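# Set the wooden crate onto its stand

## Task

Place the wooden crate on top of its stand, and never let it drop along the way.

## Robot and tools

Robot: two arms on one table, left_arm and right_arm, each with a two-finger parallel gripper and its own wrist camera. left_arm sits on the +y side of the scene, right_arm on the -y side. These names do not match the left or right sides of any image.

Frames. The scene frame has its origin at table-top height, halfway between the two nominal arm bases, with +z up and +x pointing out over the table. Actual base positions: left_arm at (+0.004, +0.343, +0.033) m, right_arm at (+0.002, -0.356, +0.023) m, each yawed very slightly. Each arm reports its hand pose, velocities and Hand target in its own base frame. Fixed cameras and the table are given in the scene frame. Motion offsets are expressed along the current Hand target's own axes. The gripper's fingers point along its +z and close along its y. end_effector_position is the spot between the pads, about 1 cm short of the fingertips. Reported poses can be a few centimetres off, more so at long reach.

The 14-number row. Every motion uses one row of 14 numbers: left_arm dx, dy, dz, rx, ry, rz, opening, followed by the same seven for right_arm. Always send all 14, even if only one arm moves. dx..rz form an offset from that arm's Hand target as it stood when the action or move began; they are not a pose. The scale is 1.0 = 0.6 m or 180 degrees, and the range is -1 to 1. rx, ry, rz together are one rotation vector. Sending the same offset twice moves the arm twice. Opening is absolute: +1 is fully open (0.093 m), -1 is fully closed. Sending six zeros re-requests the current Hand target. A zero in the opening slot means half-closed, so to keep a gripper as it is, repeat its present opening.

Tools.
- execute_actions(actions, cameras): actions is a list of actions. Each action holds up to 15 rows of 14 numbers, one row per 1/30 s step. If you give fewer rows, the last row is held until all 15 steps are used. Every row in an action is measured from the start pose of that action. An empty list returns state plus images.
- move(target, speed, blend, opening_speed, grip_force, blocking, cameras): runs a straight-line path toward target. target is either one 14-number row or a list of up to 15 rows, and every row counts from the same starting Hand targets. speed is in m/s, from 0.002 to 2.9, default 0.25; rotation is capped at twice that value in rad/s. You can give one speed or one per target. blend (m) rounds the corners of a list; the default 0 stops at each point. opening_speed must be at least 0.2 per second on the -1..+1 scale. grip_force is 10 to 50 N per pad and stays set until you change it; lower forces close more slowly. A move lasts at most 10 s. It does not avoid obstacles or the other arm. blocking=false returns after about 0.5 s while the motion continues.
- wait(seconds 0 to 10): lets time pass while the arms hold their last commands.
- stop(): brakes a running move. Braking needs some distance.
- zoom_image(camera, region [x0,y0,x1,y1] in pixels, at most 504x504): gives a closer view of the latest image. camera must be one of cam_head_left, cam_head_right, cam_high, cam_left_wrist, cam_right_wrist, all 672x504.
- read_manual(section): URDF licence text only.
- finished_scene(scene): ends scene 1 or 2 for good. The crate must stay on its stand once the robot lets go.

Results. Each result gives end_effector_position (m) and end_effector_quat_wxyz, the Hand target (the last commanded pose after clipping), grip_measured (+1 open, -1 closed), Joint positions (the last value is the finger opening in m), Joint velocities (omitted when they are only noise), joint torques, and sometimes Tool commands. A move also adds a 'move:' line. done means within 10 mm and 2 degrees of the target. off_target, moving, held and fault describe other ways the move ended. limits=paced means the pose was clipped, and limits=held means steps were held back. Neither done nor off_target tells you whether something is being touched.

Gripping. The pads meet at about -0.94. Each millimetre of object width adds about 0.0208 to that reading. To grip a rigid, flat-sided object firmly, command at least 0.24 below the reading that matches its width. Keep sending that value while holding. To release, send a value well above the width reading. A sudden command far below the width reading causes a brief hard squeeze.

Motion caveats. Each step, the commanded orientation is clipped to within 40 degrees of the measured orientation. Friction and gravity can leave the gripper short, low or tilted, and a small move may not happen at all or may go sideways. After each move, check the position and tilt, then send any missing offset. An arm that is pressing against something keeps pressing until you command its target back behind the gripper. Avoid paths that pass close to an arm's own base, because the shoulder posture can flip. Faster moves lag more and hit harder.

Things to avoid. Do not drop the crate or let it fall far, and nothing may end up off the table. Avoid slams, hard pushes and striking fixed objects, including the camera stand bolted behind the arms. Any contact between the two arms or grippers is risky, including one gripper closing on the other's fingers. Avoid strain on the wrist camera cables. Loose objects may occasionally get nudged. Motors heat up when holding a load, staying stretched out, or straining toward a pose they cannot reach. At 75 °C a MOTOR HOT line appears. At 90 °C the arm folds up and goes idle. At 100 °C the arm drops.

Each tool is called after "Emit:" as name(argument=value, ...), one argument or row to a line, values as JSON.

## Session

Emit:
execute_actions(
  actions=[],
)

Scene clock: 0.00 s.
left_arm: end_effector_position=(+0.3799, +0.0101, +0.0850) grip_measured=+1.000 end_effector_quat_wxyz=(+0.580, -0.048, +0.811, +0.062) | right_arm: end_effector_position=(+0.3837, +0.0280, +0.0721) grip_measured=+1.000 end_effector_quat_wxyz=(+0.549, -0.048, +0.832, +0.069)
Joint positions: left_arm=[-0.073 1.571 0.317 0.92 -0.227 -0.03 0.093] | right_arm=[-0.001 1.589 0.358 0.826 -0.17 -0.004 0.093]
Joint velocities: within noise
Joint torques (N m): no reading
Heat: left arm: 26 °C; right arm: 30 °C.
Hand target: left_arm +0.3830, +0.0099, +0.0916; +0.588, -0.049, +0.805, +0.061 | right_arm +0.3865, +0.0280, +0.0778; +0.556, -0.048, +0.827, +0.069
Tool commands: left_gripper/opening=+1.0 right_gripper/opening=+1.0

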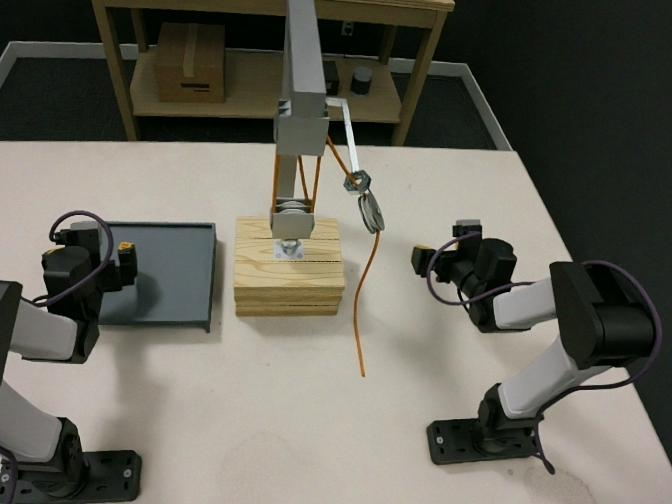

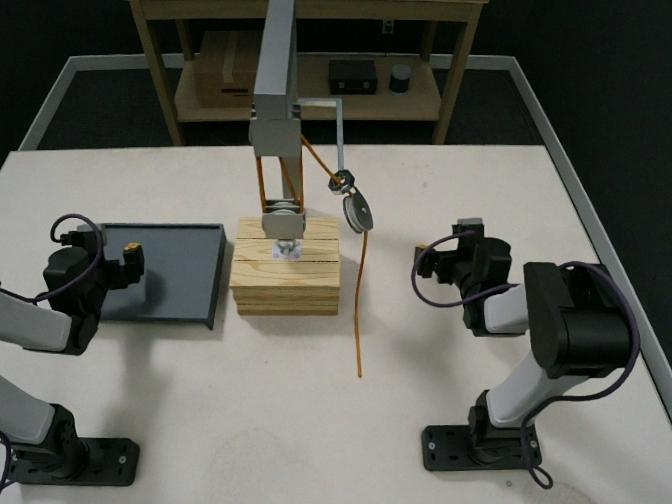

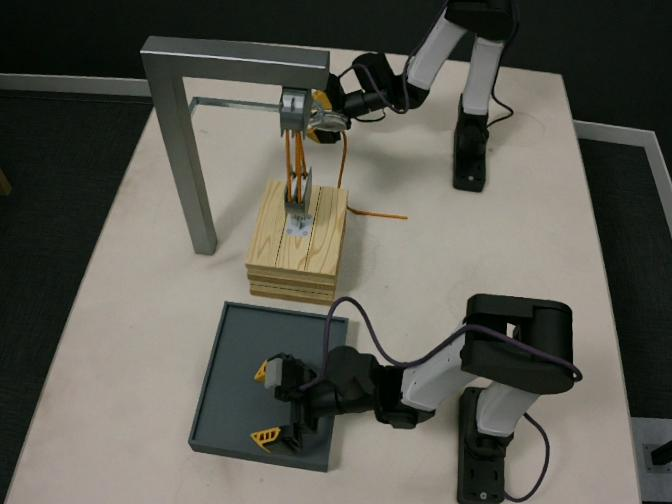

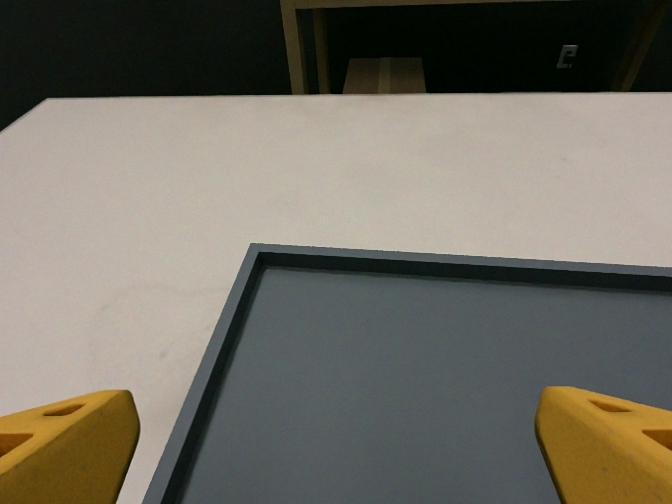

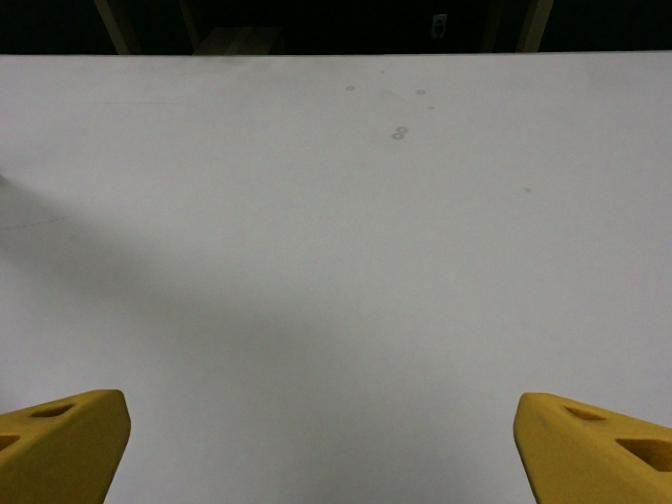

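Emit:
zoom_image(
  camera="cam_head_left",
  region=[200, 0, 420, 200],
)

Emit:
zoom_image(
  camera="cam_head_left",
  region=[200, 160, 420, 400],
)

Emit:
zoom_image(
  camera="cam_high",
  region=[130, 20, 430, 320],
)

Emit:
zoom_image(
  camera="cam_head_right",
  region=[200, 60, 420, 280],
)

Emit:
zoom_image(
  camera="cam_head_right",
  region=[50, 190, 400, 400],
)

Scaled by 2.291 from the camera's 672x504 image, which has a finer 960x720 frame.

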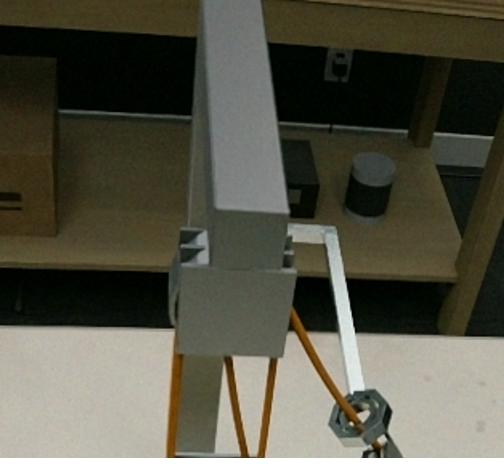

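Scaled by 2.100 from the camera's 672x504 image, which has a finer 960x720 frame.

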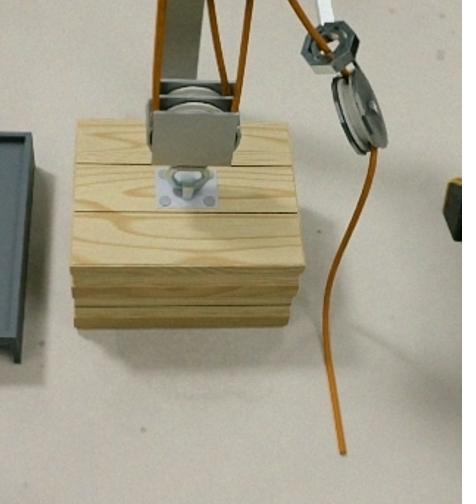

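Scaled by 1.680 from the camera's 672x504 image, which has a finer 960x720 frame.

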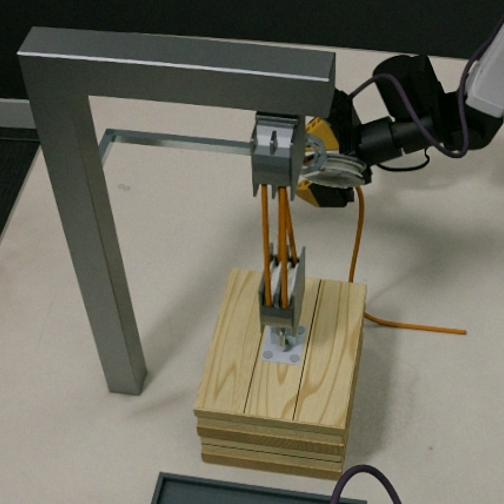

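Scaled by 2.291 from the camera's 672x504 image, which has a finer 960x720 frame.

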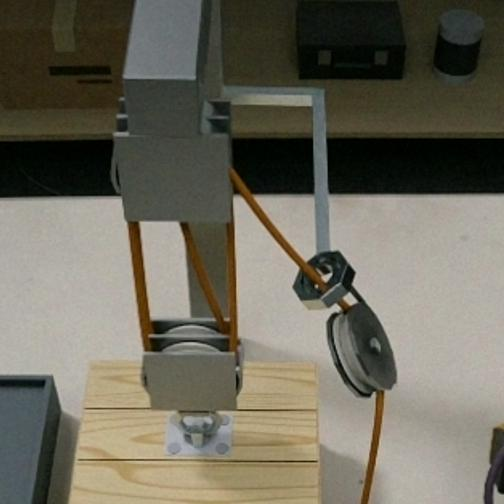

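Scaled by 1.440 from the camera's 672x504 image, which has a finer 960x720 frame.

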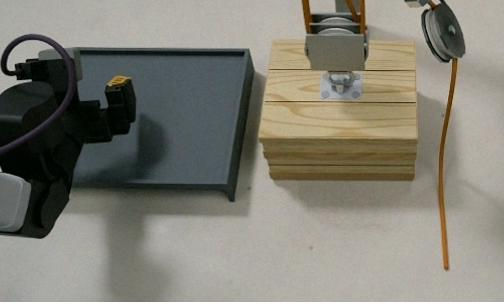

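Emit:
move(
  target=[0,0,0,0,0,0,1,-0.047,0.277,-0.295,-0.085,-0.119,-0.036,1],
  cameras=["cam_head_left","cam_head_right","cam_high","cam_right_wrist"],
)

Scene clock: 49.37 s.
left_arm: end_effector_position=(+0.3799, +0.0101, +0.0850) grip_measured=+1.000 end_effector_quat_wxyz=(+0.580, -0.048, +0.811, +0.062) | right_arm: end_effector_position=(+0.2105, +0.1635, +0.1831) grip_measured=+1.000 end_effector_quat_wxyz=(+0.692, -0.153, +0.688, +0.160)
Joint positions: left_arm=[-0.073 1.571 0.317 0.92 -0.227 -0.03 0.093] | right_arm=[0.998 0.508 0.024 0.492 0.552 0.004 0.093]
Joint torques (N m): left_arm=[0.57 -5.07 5.91 2.14 -0.02 0.02] | right_arm=[1.03 0.17 6.38 1.85 0.11 -0.03]
Heat: left arm: 34 °C; right arm: 34 °C.
Hand target: left_arm +0.3830, +0.0099, +0.0916; +0.588, -0.049, +0.805, +0.061 | right_arm +0.2096, +0.1623, +0.1800; +0.691, -0.154, +0.689, +0.154
Off the commanded pose: left_arm 0.007 m, 1 deg | right_arm 0.004 m, 1 deg.
move: done
camera_calibration:
cam_right_wrist: T_world_to_cam=[[0.422802, -0.906157, 0.0108344, 0.0549], [-0.375651, -0.186129, -0.907878, 0.314896], [0.824697, 0.379782, -0.419095, -0.0718828], [0, 0, 0, 1]] pos_world=[0.154361, 0.135659, 0.255167]
Images, in order (width x height): cam_head_left 672x504, cam_head_right 672x504, cam_high 672x504, cam_right_wrist 672x504.

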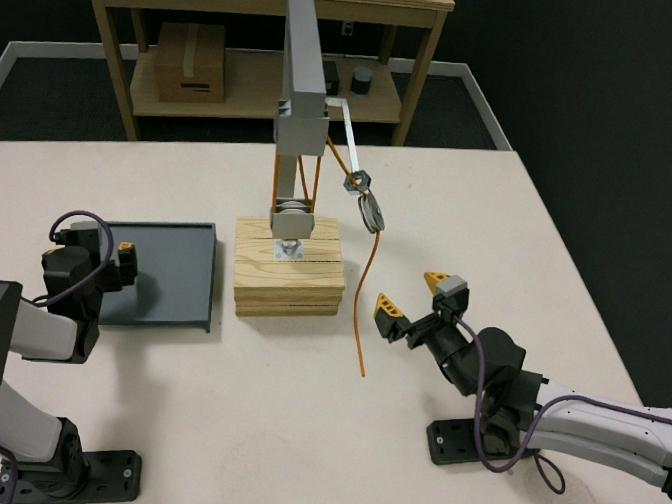

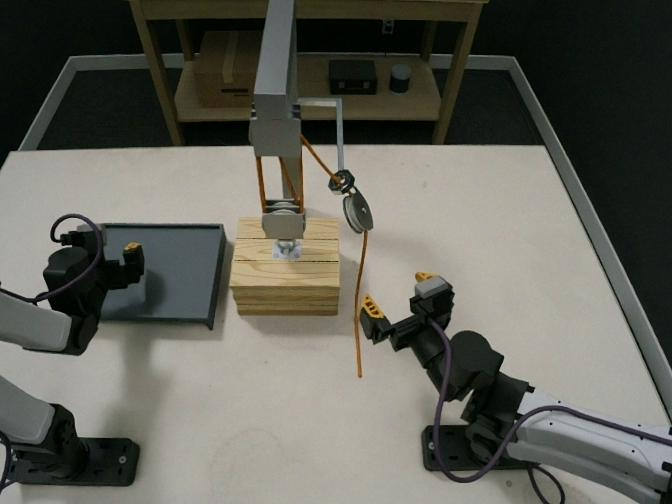

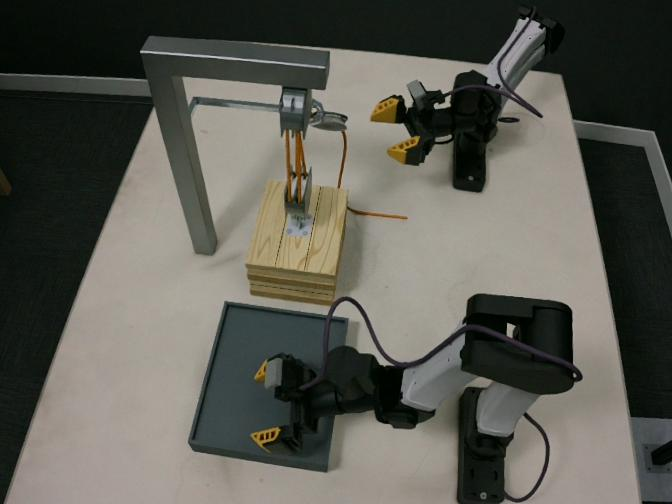

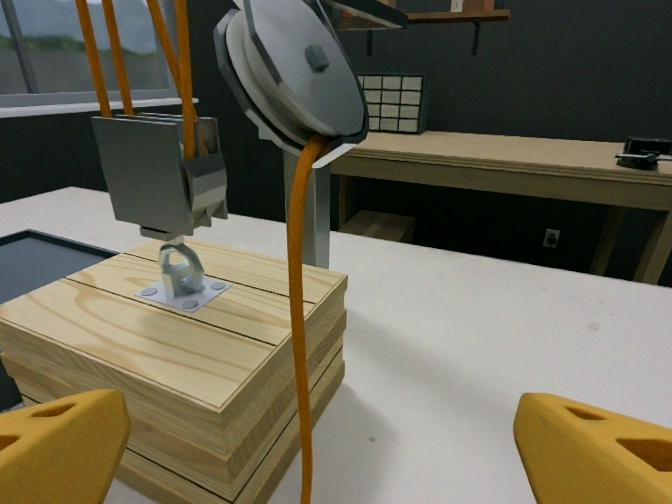

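Emit:
move(
  target=[0,0,0,0,0,0,1,0.033,0.02,0.185,0,0,0,1],
  speed=0.15,
  cameras=["cam_head_left","cam_high","cam_right_wrist"],
)

Scene clock: 57.03 s.
left_arm: end_effector_position=(+0.3799, +0.0101, +0.0850) grip_measured=+1.000 end_effector_quat_wxyz=(+0.580, -0.048, +0.811, +0.062) | right_arm: end_effector_position=(+0.2991, +0.2153, +0.1510) grip_measured=+1.000 end_effector_quat_wxyz=(+0.682, -0.155, +0.700, +0.147)
Joint positions: left_arm=[-0.073 1.571 0.317 0.92 -0.227 -0.03 0.093] | right_arm=[0.782 1.524 0.228 1.267 0.352 0.004 0.093]
Joint torques (N m): left_arm=[0.57 -4.93 5.98 2.15 0.01 0.01] | right_arm=[-0.49 -3.04 6.67 2.14 -0.21 -0.02]
Heat: left arm: 35 °C; right arm: 34 °C.
Hand target: left_arm +0.3830, +0.0099, +0.0916; +0.588, -0.049, +0.805, +0.061 | right_arm +0.3050, +0.2204, +0.1604; +0.691, -0.154, +0.689, +0.154
Off the commanded pose: left_arm 0.007 m, 1 deg | right_arm 0.012 m, 2 deg.
move: off_target (right_arm)
camera_calibration:
cam_right_wrist: T_world_to_cam=[[0.409096, -0.912126, 0.0258431, 0.0679531], [-0.40164, -0.205425, -0.892461, 0.338252], [0.819345, 0.354722, -0.450384, -0.166363], [0, 0, 0, 1]] pos_world=[0.244364, 0.190479, 0.225193]
Images, in order (width x height): cam_head_left 672x504, cam_high 672x504, cam_right_wrist 672x504.

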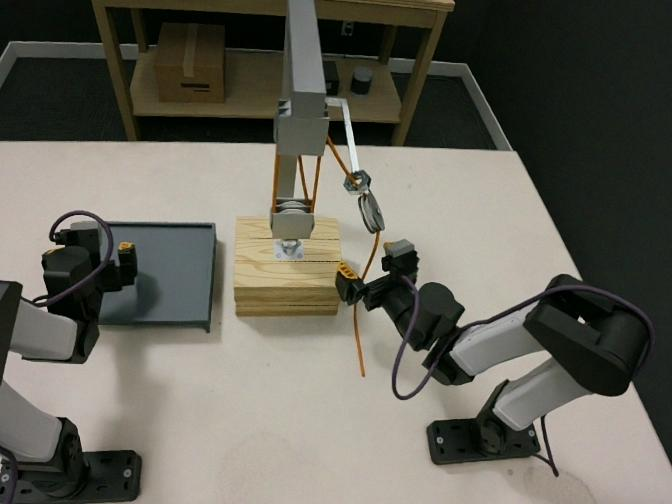

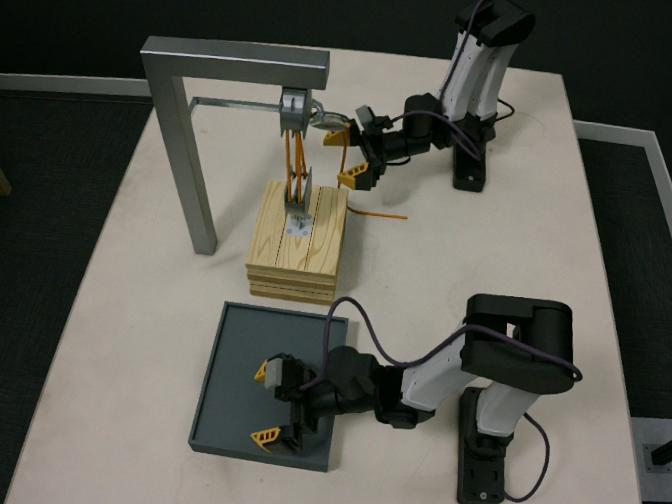

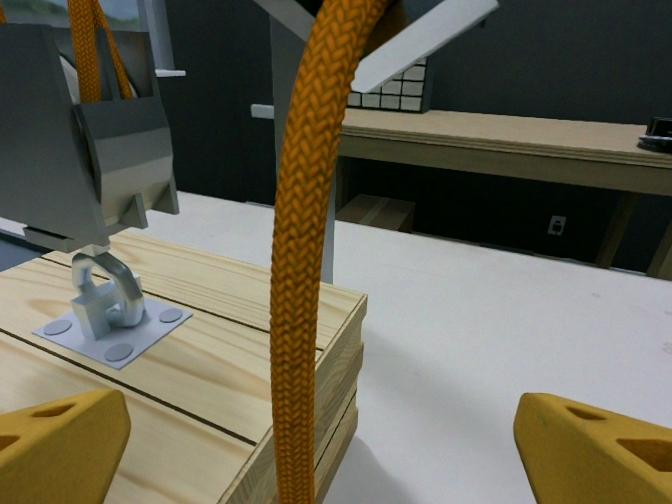

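Emit:
move(
  target=[0,0,0,0,0,0,1,0,0,0,0,0,0,-1],
  cameras=["cam_head_left","cam_right_wrist"],
)

Scene clock: 59.73 s.
left_arm: end_effector_position=(+0.3799, +0.0101, +0.0850) grip_measured=+1.000 end_effector_quat_wxyz=(+0.580, -0.048, +0.811, +0.062) | right_arm: end_effector_position=(+0.2991, +0.2154, +0.1511) grip_measured=-0.953 end_effector_quat_wxyz=(+0.682, -0.155, +0.699, +0.147)
Joint positions: left_arm=[-0.073 1.571 0.317 0.92 -0.227 -0.03 0.093] | right_arm=[0.782 1.524 0.228 1.268 0.351 0.004 0]
Joint torques (N m): left_arm=[0.28 -5.09 6.02 2.09 -0.01 -0.02] | right_arm=[-0.44 -2.96 6.67 2.1 -0.21 -0.02]
Heat: left arm: 35 °C; right arm: 35 °C.
Hand target: left_arm +0.3830, +0.0099, +0.0916; +0.588, -0.049, +0.805, +0.061 | right_arm +0.3050, +0.2204, +0.1604; +0.691, -0.154, +0.689, +0.154
Off the commanded pose: left_arm 0.007 m, 1 deg | right_arm 0.012 m, 2 deg.
move: off_target (right_arm)
camera_calibration:
cam_right_wrist: T_world_to_cam=[[0.409409, -0.911991, 0.0256369, 0.0678943], [-0.401023, -0.205124, -0.892807, 0.33821], [0.819491, 0.355242, -0.449709, -0.166604], [0, 0, 0, 1]] pos_world=[0.244364, 0.190479, 0.225292]
Images, in order (width x height): cam_head_left 672x504, cam_right_wrist 672x504.

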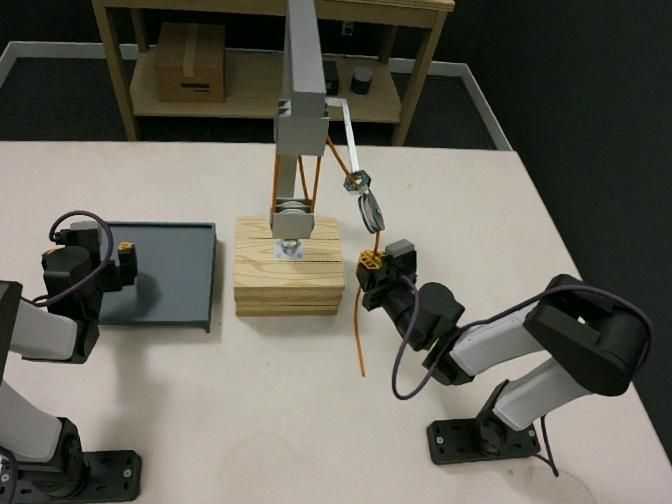

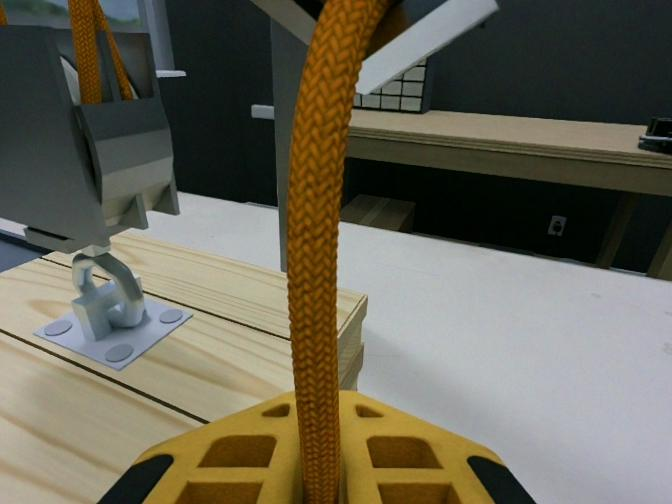

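Emit:
move(
  target=[0,0,0,0,0,0,1,0.1,-0.299,-0.148,0.13,0.065,-0.287,-1],
  speed=0.08,
  cameras=["cam_head_left","cam_head_right","cam_high","cam_right_wrist"],
)

Scene clock: 79.70 s.
left_arm: end_effector_position=(+0.3799, +0.0101, +0.0850) grip_measured=+1.000 end_effector_quat_wxyz=(+0.580, -0.048, +0.811, +0.062) | right_arm: end_effector_position=(+0.3199, +0.1166, +0.1829) grip_measured=-0.961 end_effector_quat_wxyz=(+0.726, -0.408, +0.517, -0.197)
Joint positions: left_arm=[-0.073 1.571 0.317 0.92 -0.227 -0.03 0.093] | right_arm=[0.298 1.441 0.103 1.471 -0.104 -0.919 0]
Joint torques (N m): left_arm=[0.58 -5.14 6 2.07 -0.02 -0.02] | right_arm=[-7.46 1.09 -3.9 1.16 2.51 -0.1]
Heat: left arm: 36 °C; right arm: 35 °C.
Hand target: left_arm +0.3830, +0.0099, +0.0916; +0.588, -0.049, +0.805, +0.061 | right_arm +0.3010, +0.0203, +0.1002; +0.634, -0.312, +0.634, -0.313
Off the commanded pose: left_arm 0.007 m, 1 deg | right_arm 0.128 m, 24 deg.
joint sent to its limit (right arm) — joint 3 (elbow), lower limit, where the elbow is as bent as it goes. The joint targets are off in position and orientation.
move: off_target (right_arm)
camera_calibration:
cam_right_wrist: T_world_to_cam=[[0.119616, -0.578494, 0.806868, -0.120554], [-0.0358776, -0.814691, -0.578784, 0.25147], [0.992172, 0.0402837, -0.118205, -0.213431], [0, 0, 0, 1]] pos_world=[0.235202, 0.143728, 0.21759]
Images, in order (width x height): cam_head_left 672x504, cam_head_right 672x504, cam_high 672x504, cam_right_wrist 672x504.

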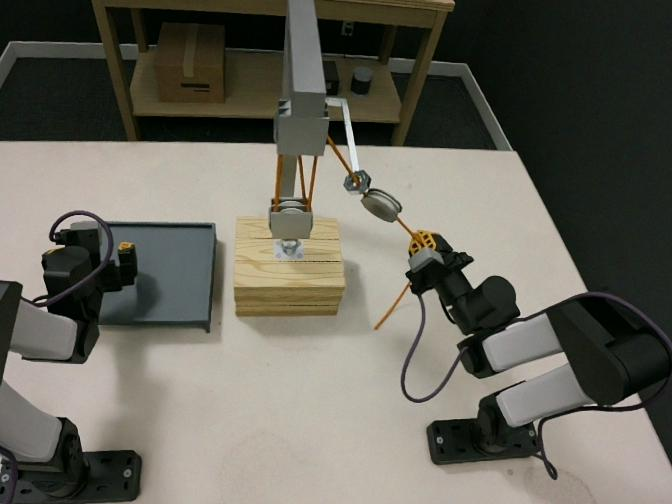

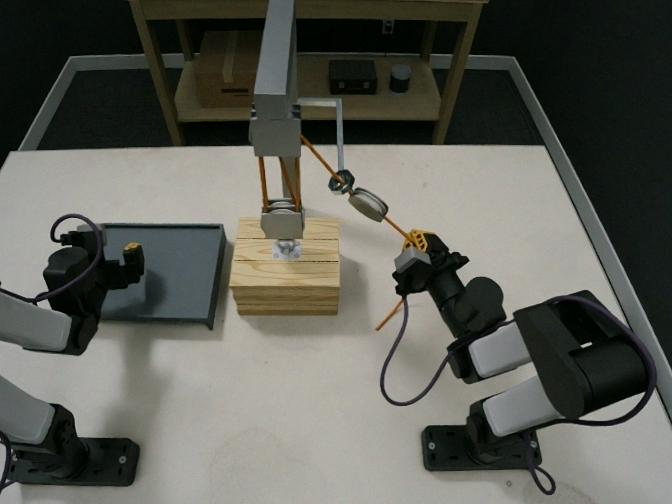

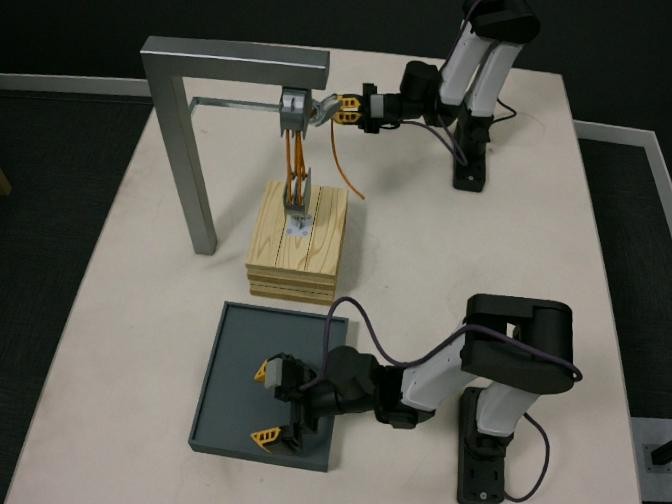

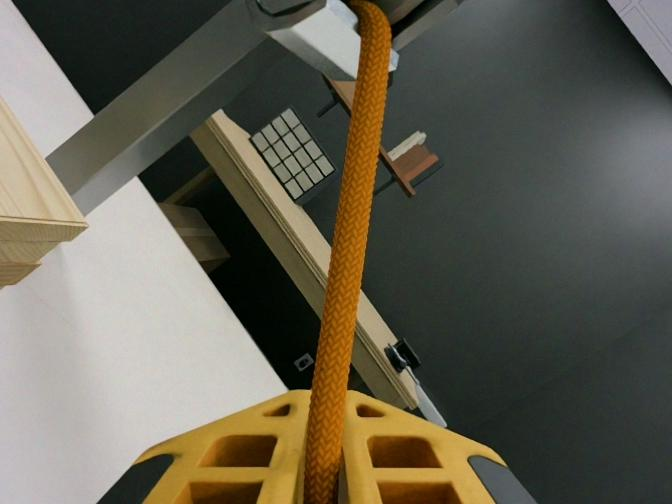

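Emit:
move(
  target=[0,0,0,0,0,0,1,0.316,-0.244,0.048,-0.12,0.114,-0.126,-1],
  speed=0.1,
  cameras=["cam_head_left","cam_head_right","cam_high","cam_right_wrist"],
)

Scene clock: 92.80 s.
left_arm: end_effector_position=(+0.3799, +0.0101, +0.0850) grip_measured=+1.000 end_effector_quat_wxyz=(+0.580, -0.048, +0.811, +0.062) | right_arm: end_effector_position=(+0.2548, -0.0855, +0.1451) grip_measured=-0.961 end_effector_quat_wxyz=(+0.668, -0.536, +0.468, -0.219)
Joint positions: left_arm=[-0.073 1.571 0.317 0.92 -0.227 -0.03 0.093] | right_arm=[-1.001 1.443 0.256 0.861 -1.535 -1.496 0]
Joint torques (N m): left_arm=[0.53 -4.93 5.89 2.14 -0.02 0.01] | right_arm=[-9.76 0.28 9.72 0.95 4.32 0.01]
Heat: left arm: 37 °C; right arm: 34 °C.
Hand target: left_arm +0.3830, +0.0099, +0.0916; +0.588, -0.049, +0.805, +0.061 | right_arm +0.3295, -0.2193, +0.1010; +0.423, -0.496, +0.678, -0.339
Off the commanded pose: left_arm 0.007 m, 1 deg | right_arm 0.159 m, 48 deg; orientation clipped.
move: off_target (right_arm); limits=paced
camera_calibration:
cam_right_wrist: T_world_to_cam=[[0.190958, -0.318474, 0.928498, -0.212706], [0.0586883, -0.940508, -0.334664, -0.0077136], [0.979842, 0.118399, -0.160907, -0.129034], [0, 0, 0, 1]] pos_world=[0.167503, -0.0597186, 0.174153]
Images, in order (width x height): cam_head_left 672x504, cam_head_right 672x504, cam_high 672x504, cam_right_wrist 672x504.

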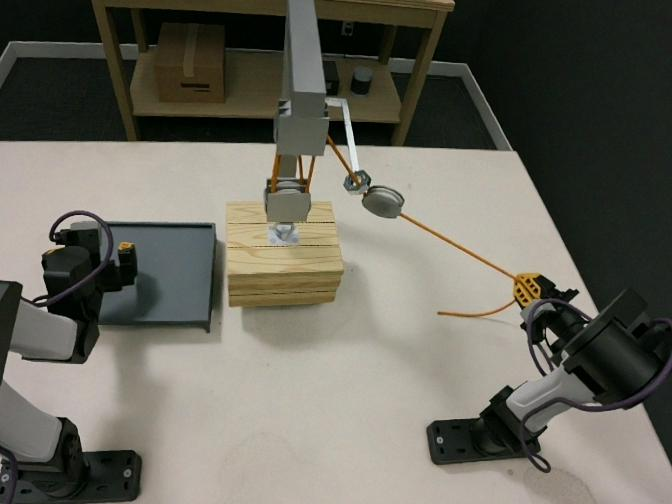

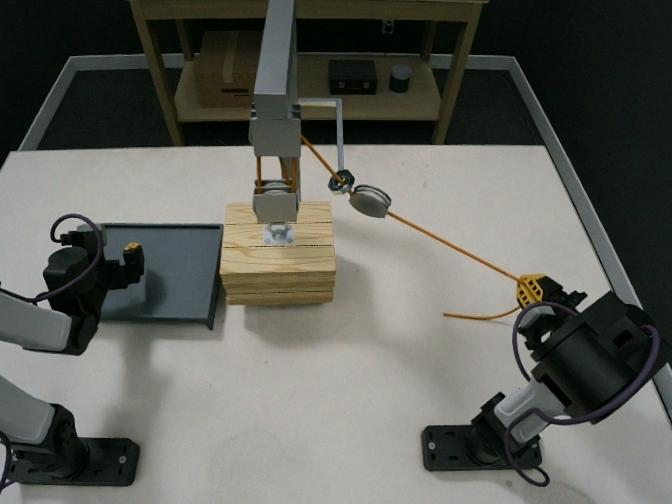

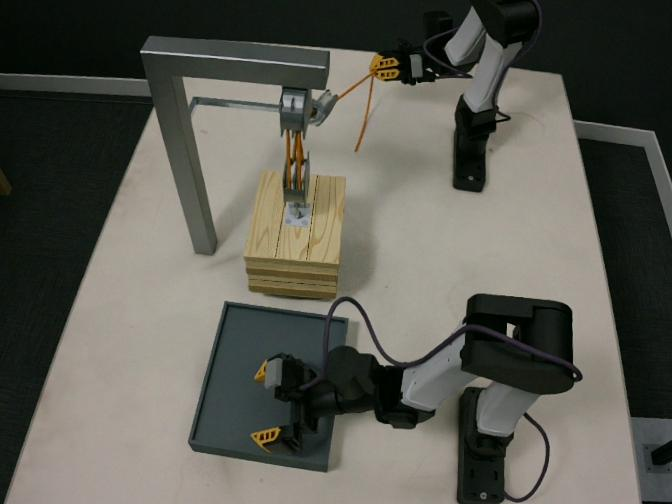

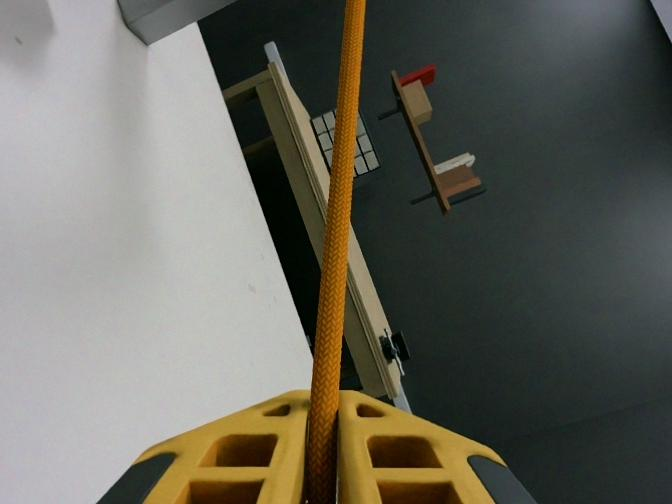

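Emit:
move(
  target=[0,0,0,0,0,0,1,0,0,0,0,0,0,-1],
  speed=0.1,
  cameras=["cam_head_left"],
)

Scene clock: 98.73 s.
left_arm: end_effector_position=(+0.3799, +0.0101, +0.0850) grip_measured=+1.000 end_effector_quat_wxyz=(+0.580, -0.048, +0.811, +0.062) | right_arm: end_effector_position=(+0.2548, -0.0855, +0.1451) grip_measured=-0.961 end_effector_quat_wxyz=(+0.668, -0.536, +0.468, -0.219)
Joint positions: left_arm=[-0.073 1.571 0.317 0.92 -0.227 -0.03 0.093] | right_arm=[-1.001 1.443 0.256 0.861 -1.535 -1.496 0]
Joint torques (N m): left_arm=[0.64 -5.12 6.04 2.13 0.03 0.03] | right_arm=[-9.8 0.39 9.77 0.96 4.29 0.02]
Heat: left arm: 37 °C; right arm: 38 °C.
Hand target: left_arm +0.3830, +0.0099, +0.0916; +0.588, -0.049, +0.805, +0.061 | right_arm +0.3295, -0.2193, +0.1010; +0.423, -0.496, +0.678, -0.339
Off the commanded pose: left_arm 0.007 m, 1 deg | right_arm 0.159 m, 40 deg.
move: off_target (right_arm)
Images, in order (width x height): cam_head_left 672x504.

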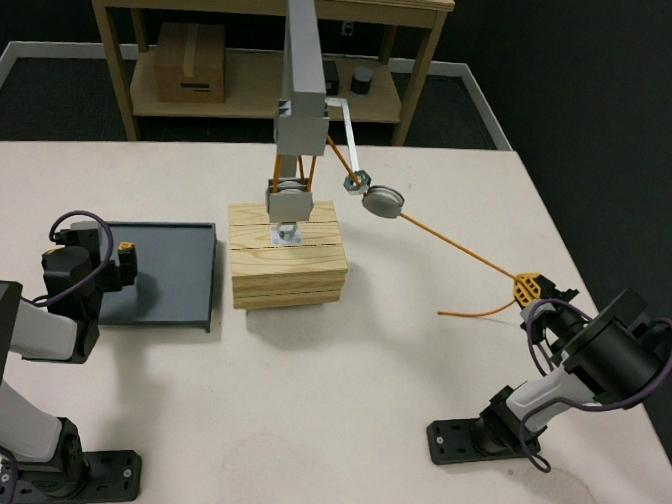

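Emit:
move(
  target=[0,0,0,0,0,0,1,-0.157,0.03,-0.15,0,0,0,-1],
  speed=0.1,
  cameras=["cam_head_left"],
)

Scene clock: 106.70 s.
left_arm: end_effector_position=(+0.3799, +0.0101, +0.0850) grip_measured=+1.000 end_effector_quat_wxyz=(+0.580, -0.048, +0.811, +0.062) | right_arm: end_effector_position=(+0.2368, -0.0611, +0.1684) grip_measured=-0.961 end_effector_quat_wxyz=(+0.540, -0.532, +0.593, -0.272)
Joint positions: left_arm=[-0.073 1.571 0.317 0.92 -0.227 -0.03 0.093] | right_arm=[-0.911 0.714 0.358 -0.271 -1.094 -1.77 0]
Joint torques (N m): left_arm=[0.54 -5.19 5.97 2.12 -0.03 -0.02] | right_arm=[-2.63 2.36 8.42 1.5 2.4 -0.01]
Heat: left arm: 38 °C; right arm: 42 °C.
Hand target: left_arm +0.3830, +0.0099, +0.0916; +0.588, -0.049, +0.805, +0.061 | right_arm +0.2549, -0.1203, +0.1447; +0.423, -0.496, +0.678, -0.339
Off the commanded pose: left_arm 0.007 m, 1 deg | right_arm 0.066 m, 19 deg.
move: off_target (right_arm)
Images, in order (width x height): cam_head_left 672x504.

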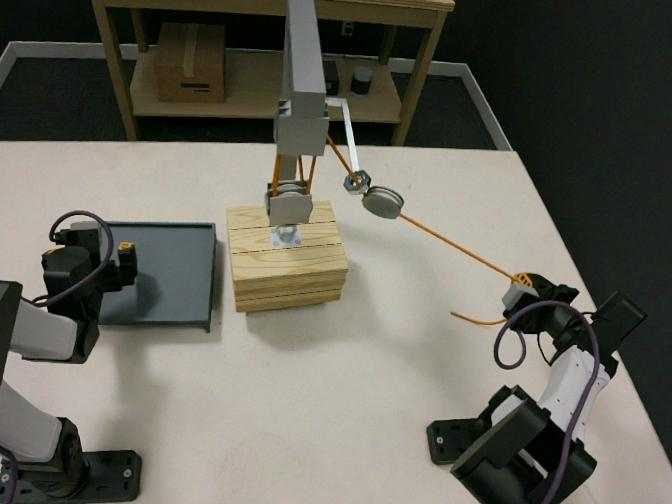

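Emit:
move(
  target=[0,0,0,0,0,0,1,0.183,-0.129,0.15,0.079,0.056,0.112,-1],
  speed=0.08,
  cameras=["cam_head_left","cam_high"],
)

Scene clock: 120.40 s.
left_arm: end_effector_position=(+0.3799, +0.0101, +0.0850) grip_measured=+1.000 end_effector_quat_wxyz=(+0.580, -0.048, +0.811, +0.062) | right_arm: end_effector_position=(+0.2876, -0.1177, +0.1933) grip_measured=-0.961 end_effector_quat_wxyz=(+0.662, -0.440, +0.600, -0.091)
Joint positions: left_arm=[-0.073 1.571 0.317 0.92 -0.227 -0.03 0.093] | right_arm=[-0.953 1.342 0.65 -0.036 -1.408 -1.489 0]
Joint torques (N m): left_arm=[0.47 -5.38 6.26 2.1 -0.02 0.03] | right_arm=[-9.01 -0.01 11.85 2.22 4.12 0.24]
Heat: left arm: 39 °C; right arm: 43 °C.
Hand target: left_arm +0.3830, +0.0099, +0.0916; +0.588, -0.049, +0.805, +0.061 | right_arm +0.3500, -0.2508, +0.1495; +0.507, -0.310, +0.728, -0.342
Off the commanded pose: left_arm 0.007 m, 1 deg | right_arm 0.153 m, 47 deg; orientation clipped.
move: off_target (right_arm); limits=paced
Images, in order (width x height): cam_head_left 672x504, cam_high 672x504.

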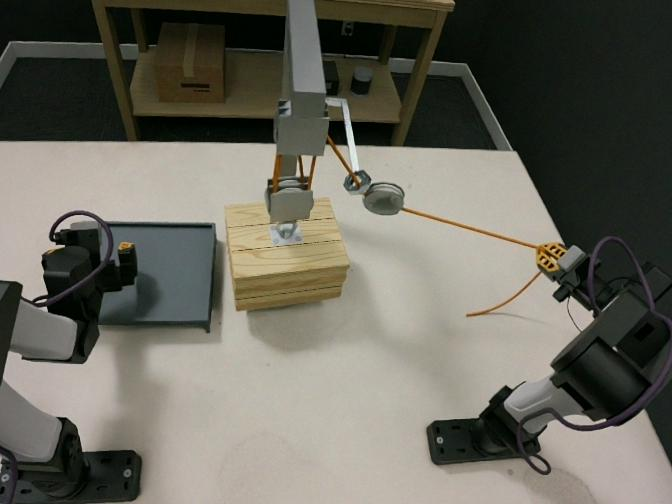

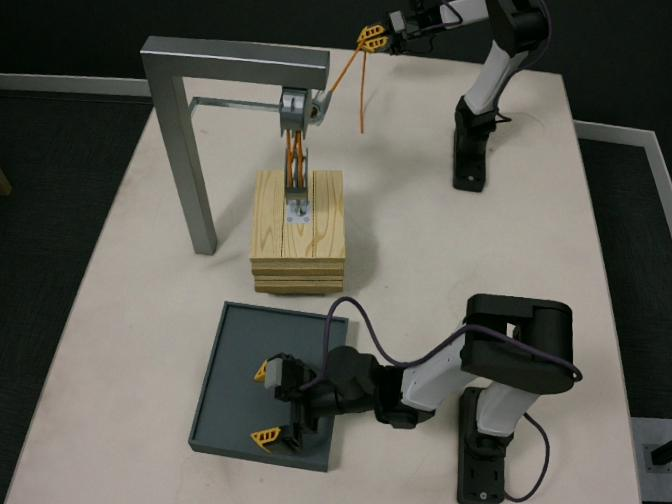

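Emit:
move(
  target=[0,0,0,0,0,0,1,0.165,-0.165,0.12,0,0,0,-1],
  speed=0.08,
  cameras=["cam_head_left","cam_high","cam_head_right"],
)

Scene clock: 139.67 s.
left_arm: end_effector_position=(+0.3799, +0.0101, +0.0850) grip_measured=+1.000 end_effector_quat_wxyz=(+0.580, -0.048, +0.811, +0.062) | right_arm: end_effector_position=(+0.3874, -0.2639, +0.1990) grip_measured=-0.961 end_effector_quat_wxyz=(+0.635, -0.412, +0.654, -0.004)
Joint positions: left_arm=[-0.073 1.571 0.317 0.92 -0.227 -0.03 0.093] | right_arm=[-0.958 2.124 1.742 -0.904 -1.367 -1.849 0]
Joint torques (N m): left_arm=[0.51 -5.05 5.94 2.19 -0.01 0.01] | right_arm=[-12.01 -5.01 12.49 3.27 1.92 0.23]
Heat: left arm: 39 °C; right arm: 51 °C.
Hand target: left_arm +0.3830, +0.0099, +0.0916; +0.588, -0.049, +0.805, +0.061 | right_arm +0.3997, -0.3999, +0.1599; +0.523, -0.322, +0.725, -0.313
Off the commanded pose: left_arm 0.007 m, 1 deg | right_arm 0.142 m, 44 deg; orientation clipped.
move: off_target (right_arm); limits=paced
Images, in order (width x height): cam_head_left 672x504, cam_head_right 672x504, cam_high 672x504.

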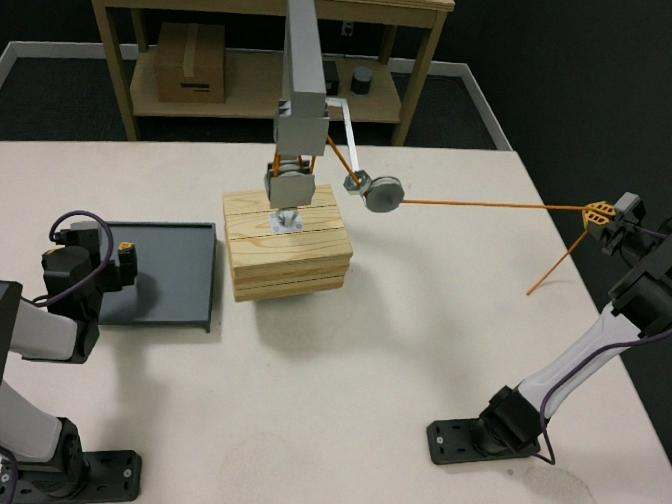

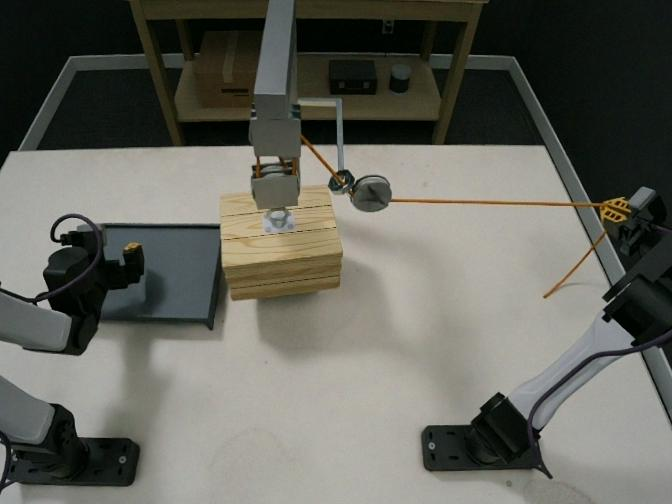

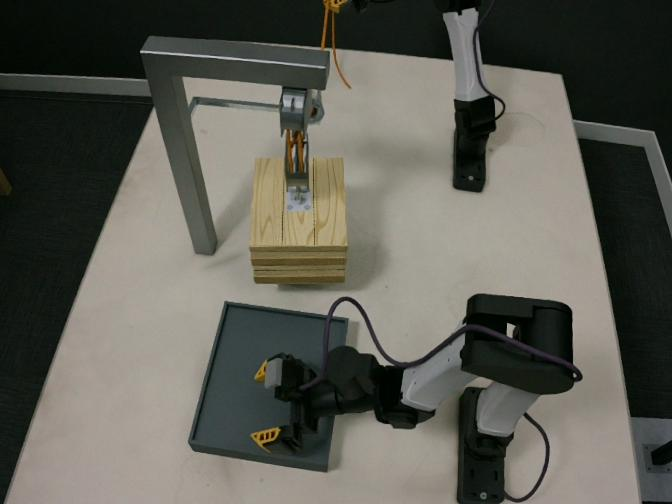

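Emit:
move(
  target=[0,0,0,0,0,0,1,0.15,-0.11,0.035,0,0,0,-1],
  speed=0.12,
  cameras=["cam_head_left","cam_high","cam_head_right"],
)

Scene clock: 149.47 s.
left_arm: end_effector_position=(+0.3799, +0.0101, +0.0850) grip_measured=+1.000 end_effector_quat_wxyz=(+0.580, -0.048, +0.811, +0.062) | right_arm: end_effector_position=(+0.4129, -0.3356, +0.2044) grip_measured=-0.961 end_effector_quat_wxyz=(+0.619, -0.438, +0.651, -0.026)
Joint positions: left_arm=[-0.073 1.571 0.317 0.92 -0.227 -0.03 0.093] | right_arm=[-0.995 2.707 2.842 -1.598 -1.335 -2.094 0]
Joint torques (N m): left_arm=[0.59 -5.15 5.79 2.1 0 0.02] | right_arm=[-16.87 -6.43 7.24 3.17 0.81 0.18]
Heat: left arm: 40 °C; right arm: 50 °C.
Hand target: left_arm +0.3830, +0.0099, +0.0916; +0.588, -0.049, +0.805, +0.061 | right_arm +0.4070, -0.5131, +0.1563; +0.523, -0.322, +0.725, -0.312
Off the commanded pose: left_arm 0.007 m, 1 deg | right_arm 0.184 m, 38 deg.
elbow stopped short (right arm): the move would have taken joint 3 (elbow) straighter than the controller allows.
joint read past its limit (right arm) — joint 4 (wrist pitch), lower limit.
move: off_target (right_arm); limits=paced
Images, in order (width x height): cam_head_left 672x504, cam_head_right 672x504, cam_high 672x504.

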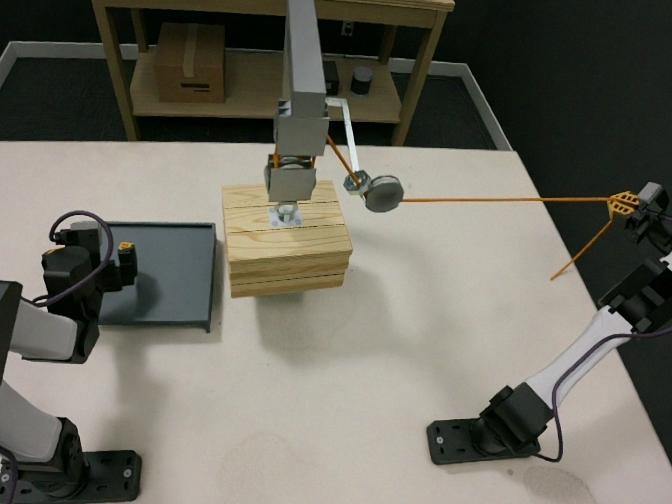

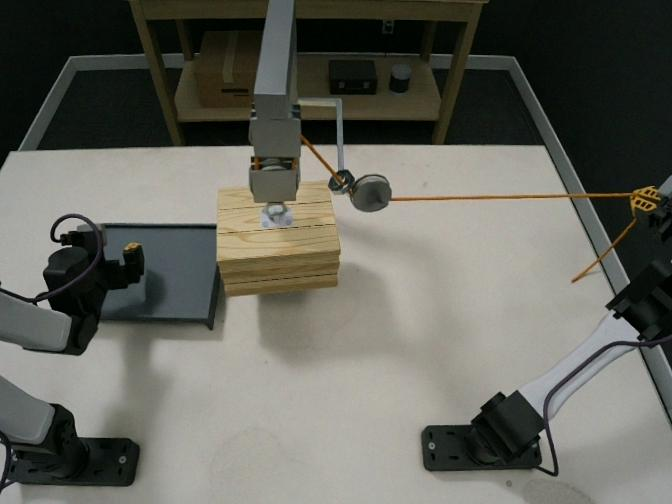

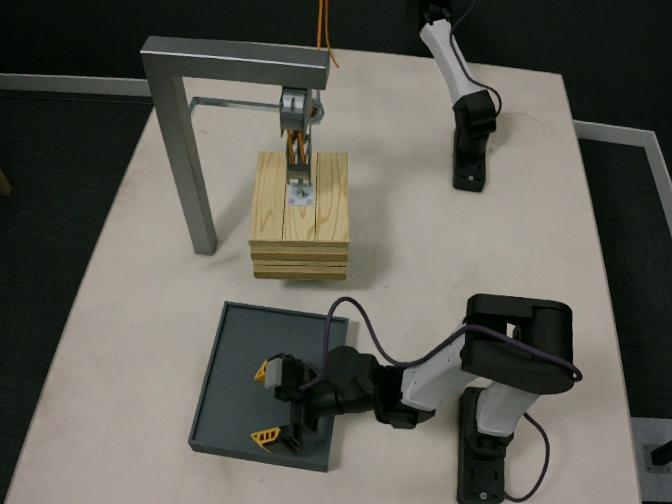

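Emit:
move(
  target=[0,0,0,0,0,0,1,-0.15,0.108,-0.035,0,0,0,-1],
  speed=0.08,
  cameras=["cam_head_left","cam_high","cam_head_right"],
)

Scene clock: 154.37 s.
left_arm: end_effector_position=(+0.3799, +0.0101, +0.0850) grip_measured=+1.000 end_effector_quat_wxyz=(+0.580, -0.048, +0.811, +0.062) | right_arm: end_effector_position=(+0.4027, -0.3302, +0.1721) grip_measured=-0.961 end_effector_quat_wxyz=(+0.577, -0.434, +0.692, +0.001)
Joint positions: left_arm=[-0.073 1.571 0.317 0.92 -0.227 -0.03 0.093] | right_arm=[-0.996 2.585 2.542 -1.494 -1.23 -2.094 0]
Joint torques (N m): left_arm=[0.49 -5.09 6.05 2.13 0.01 -0.02] | right_arm=[-6.35 -12.08 6.04 2.56 0.1 0.13]
Heat: left arm: 40 °C; right arm: 48 °C.
Hand target: left_arm +0.3830, +0.0099, +0.0916; +0.588, -0.049, +0.805, +0.061 | right_arm +0.3999, -0.4006, +0.1607; +0.523, -0.322, +0.725, -0.312
Off the commanded pose: left_arm 0.007 m, 1 deg | right_arm 0.071 m, 39 deg.
move: off_target (right_arm)
Images, in order (width x height): cam_head_left 672x504, cam_head_right 672x504, cam_high 672x504.

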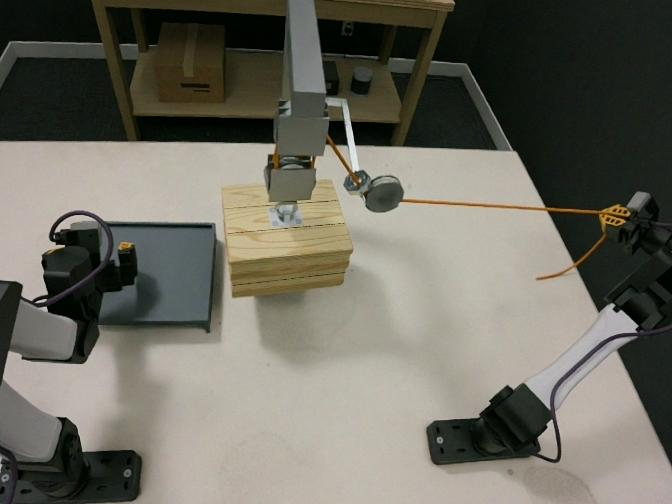

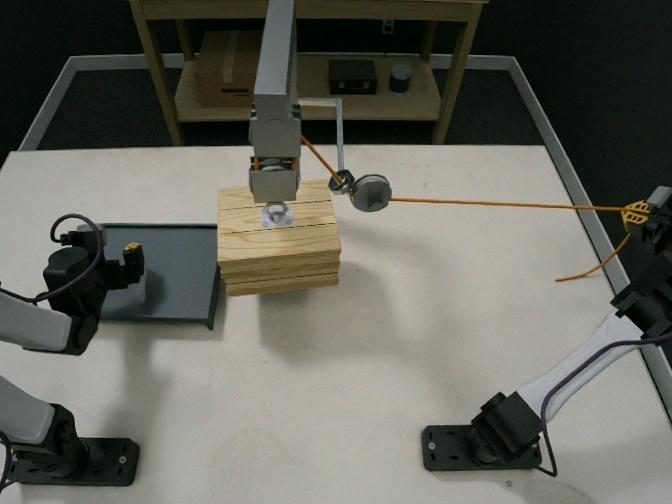

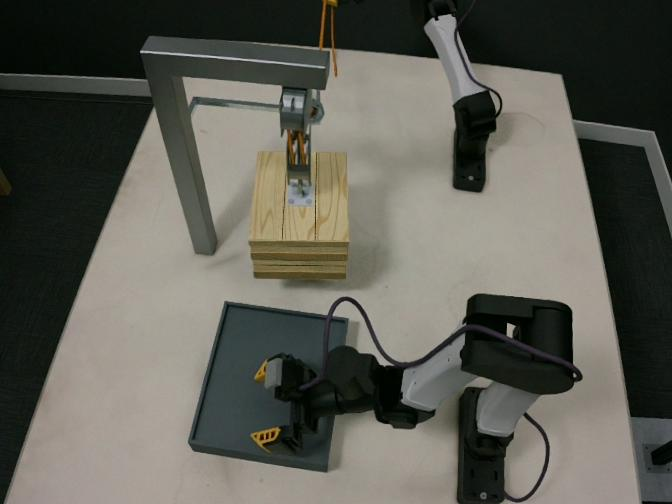

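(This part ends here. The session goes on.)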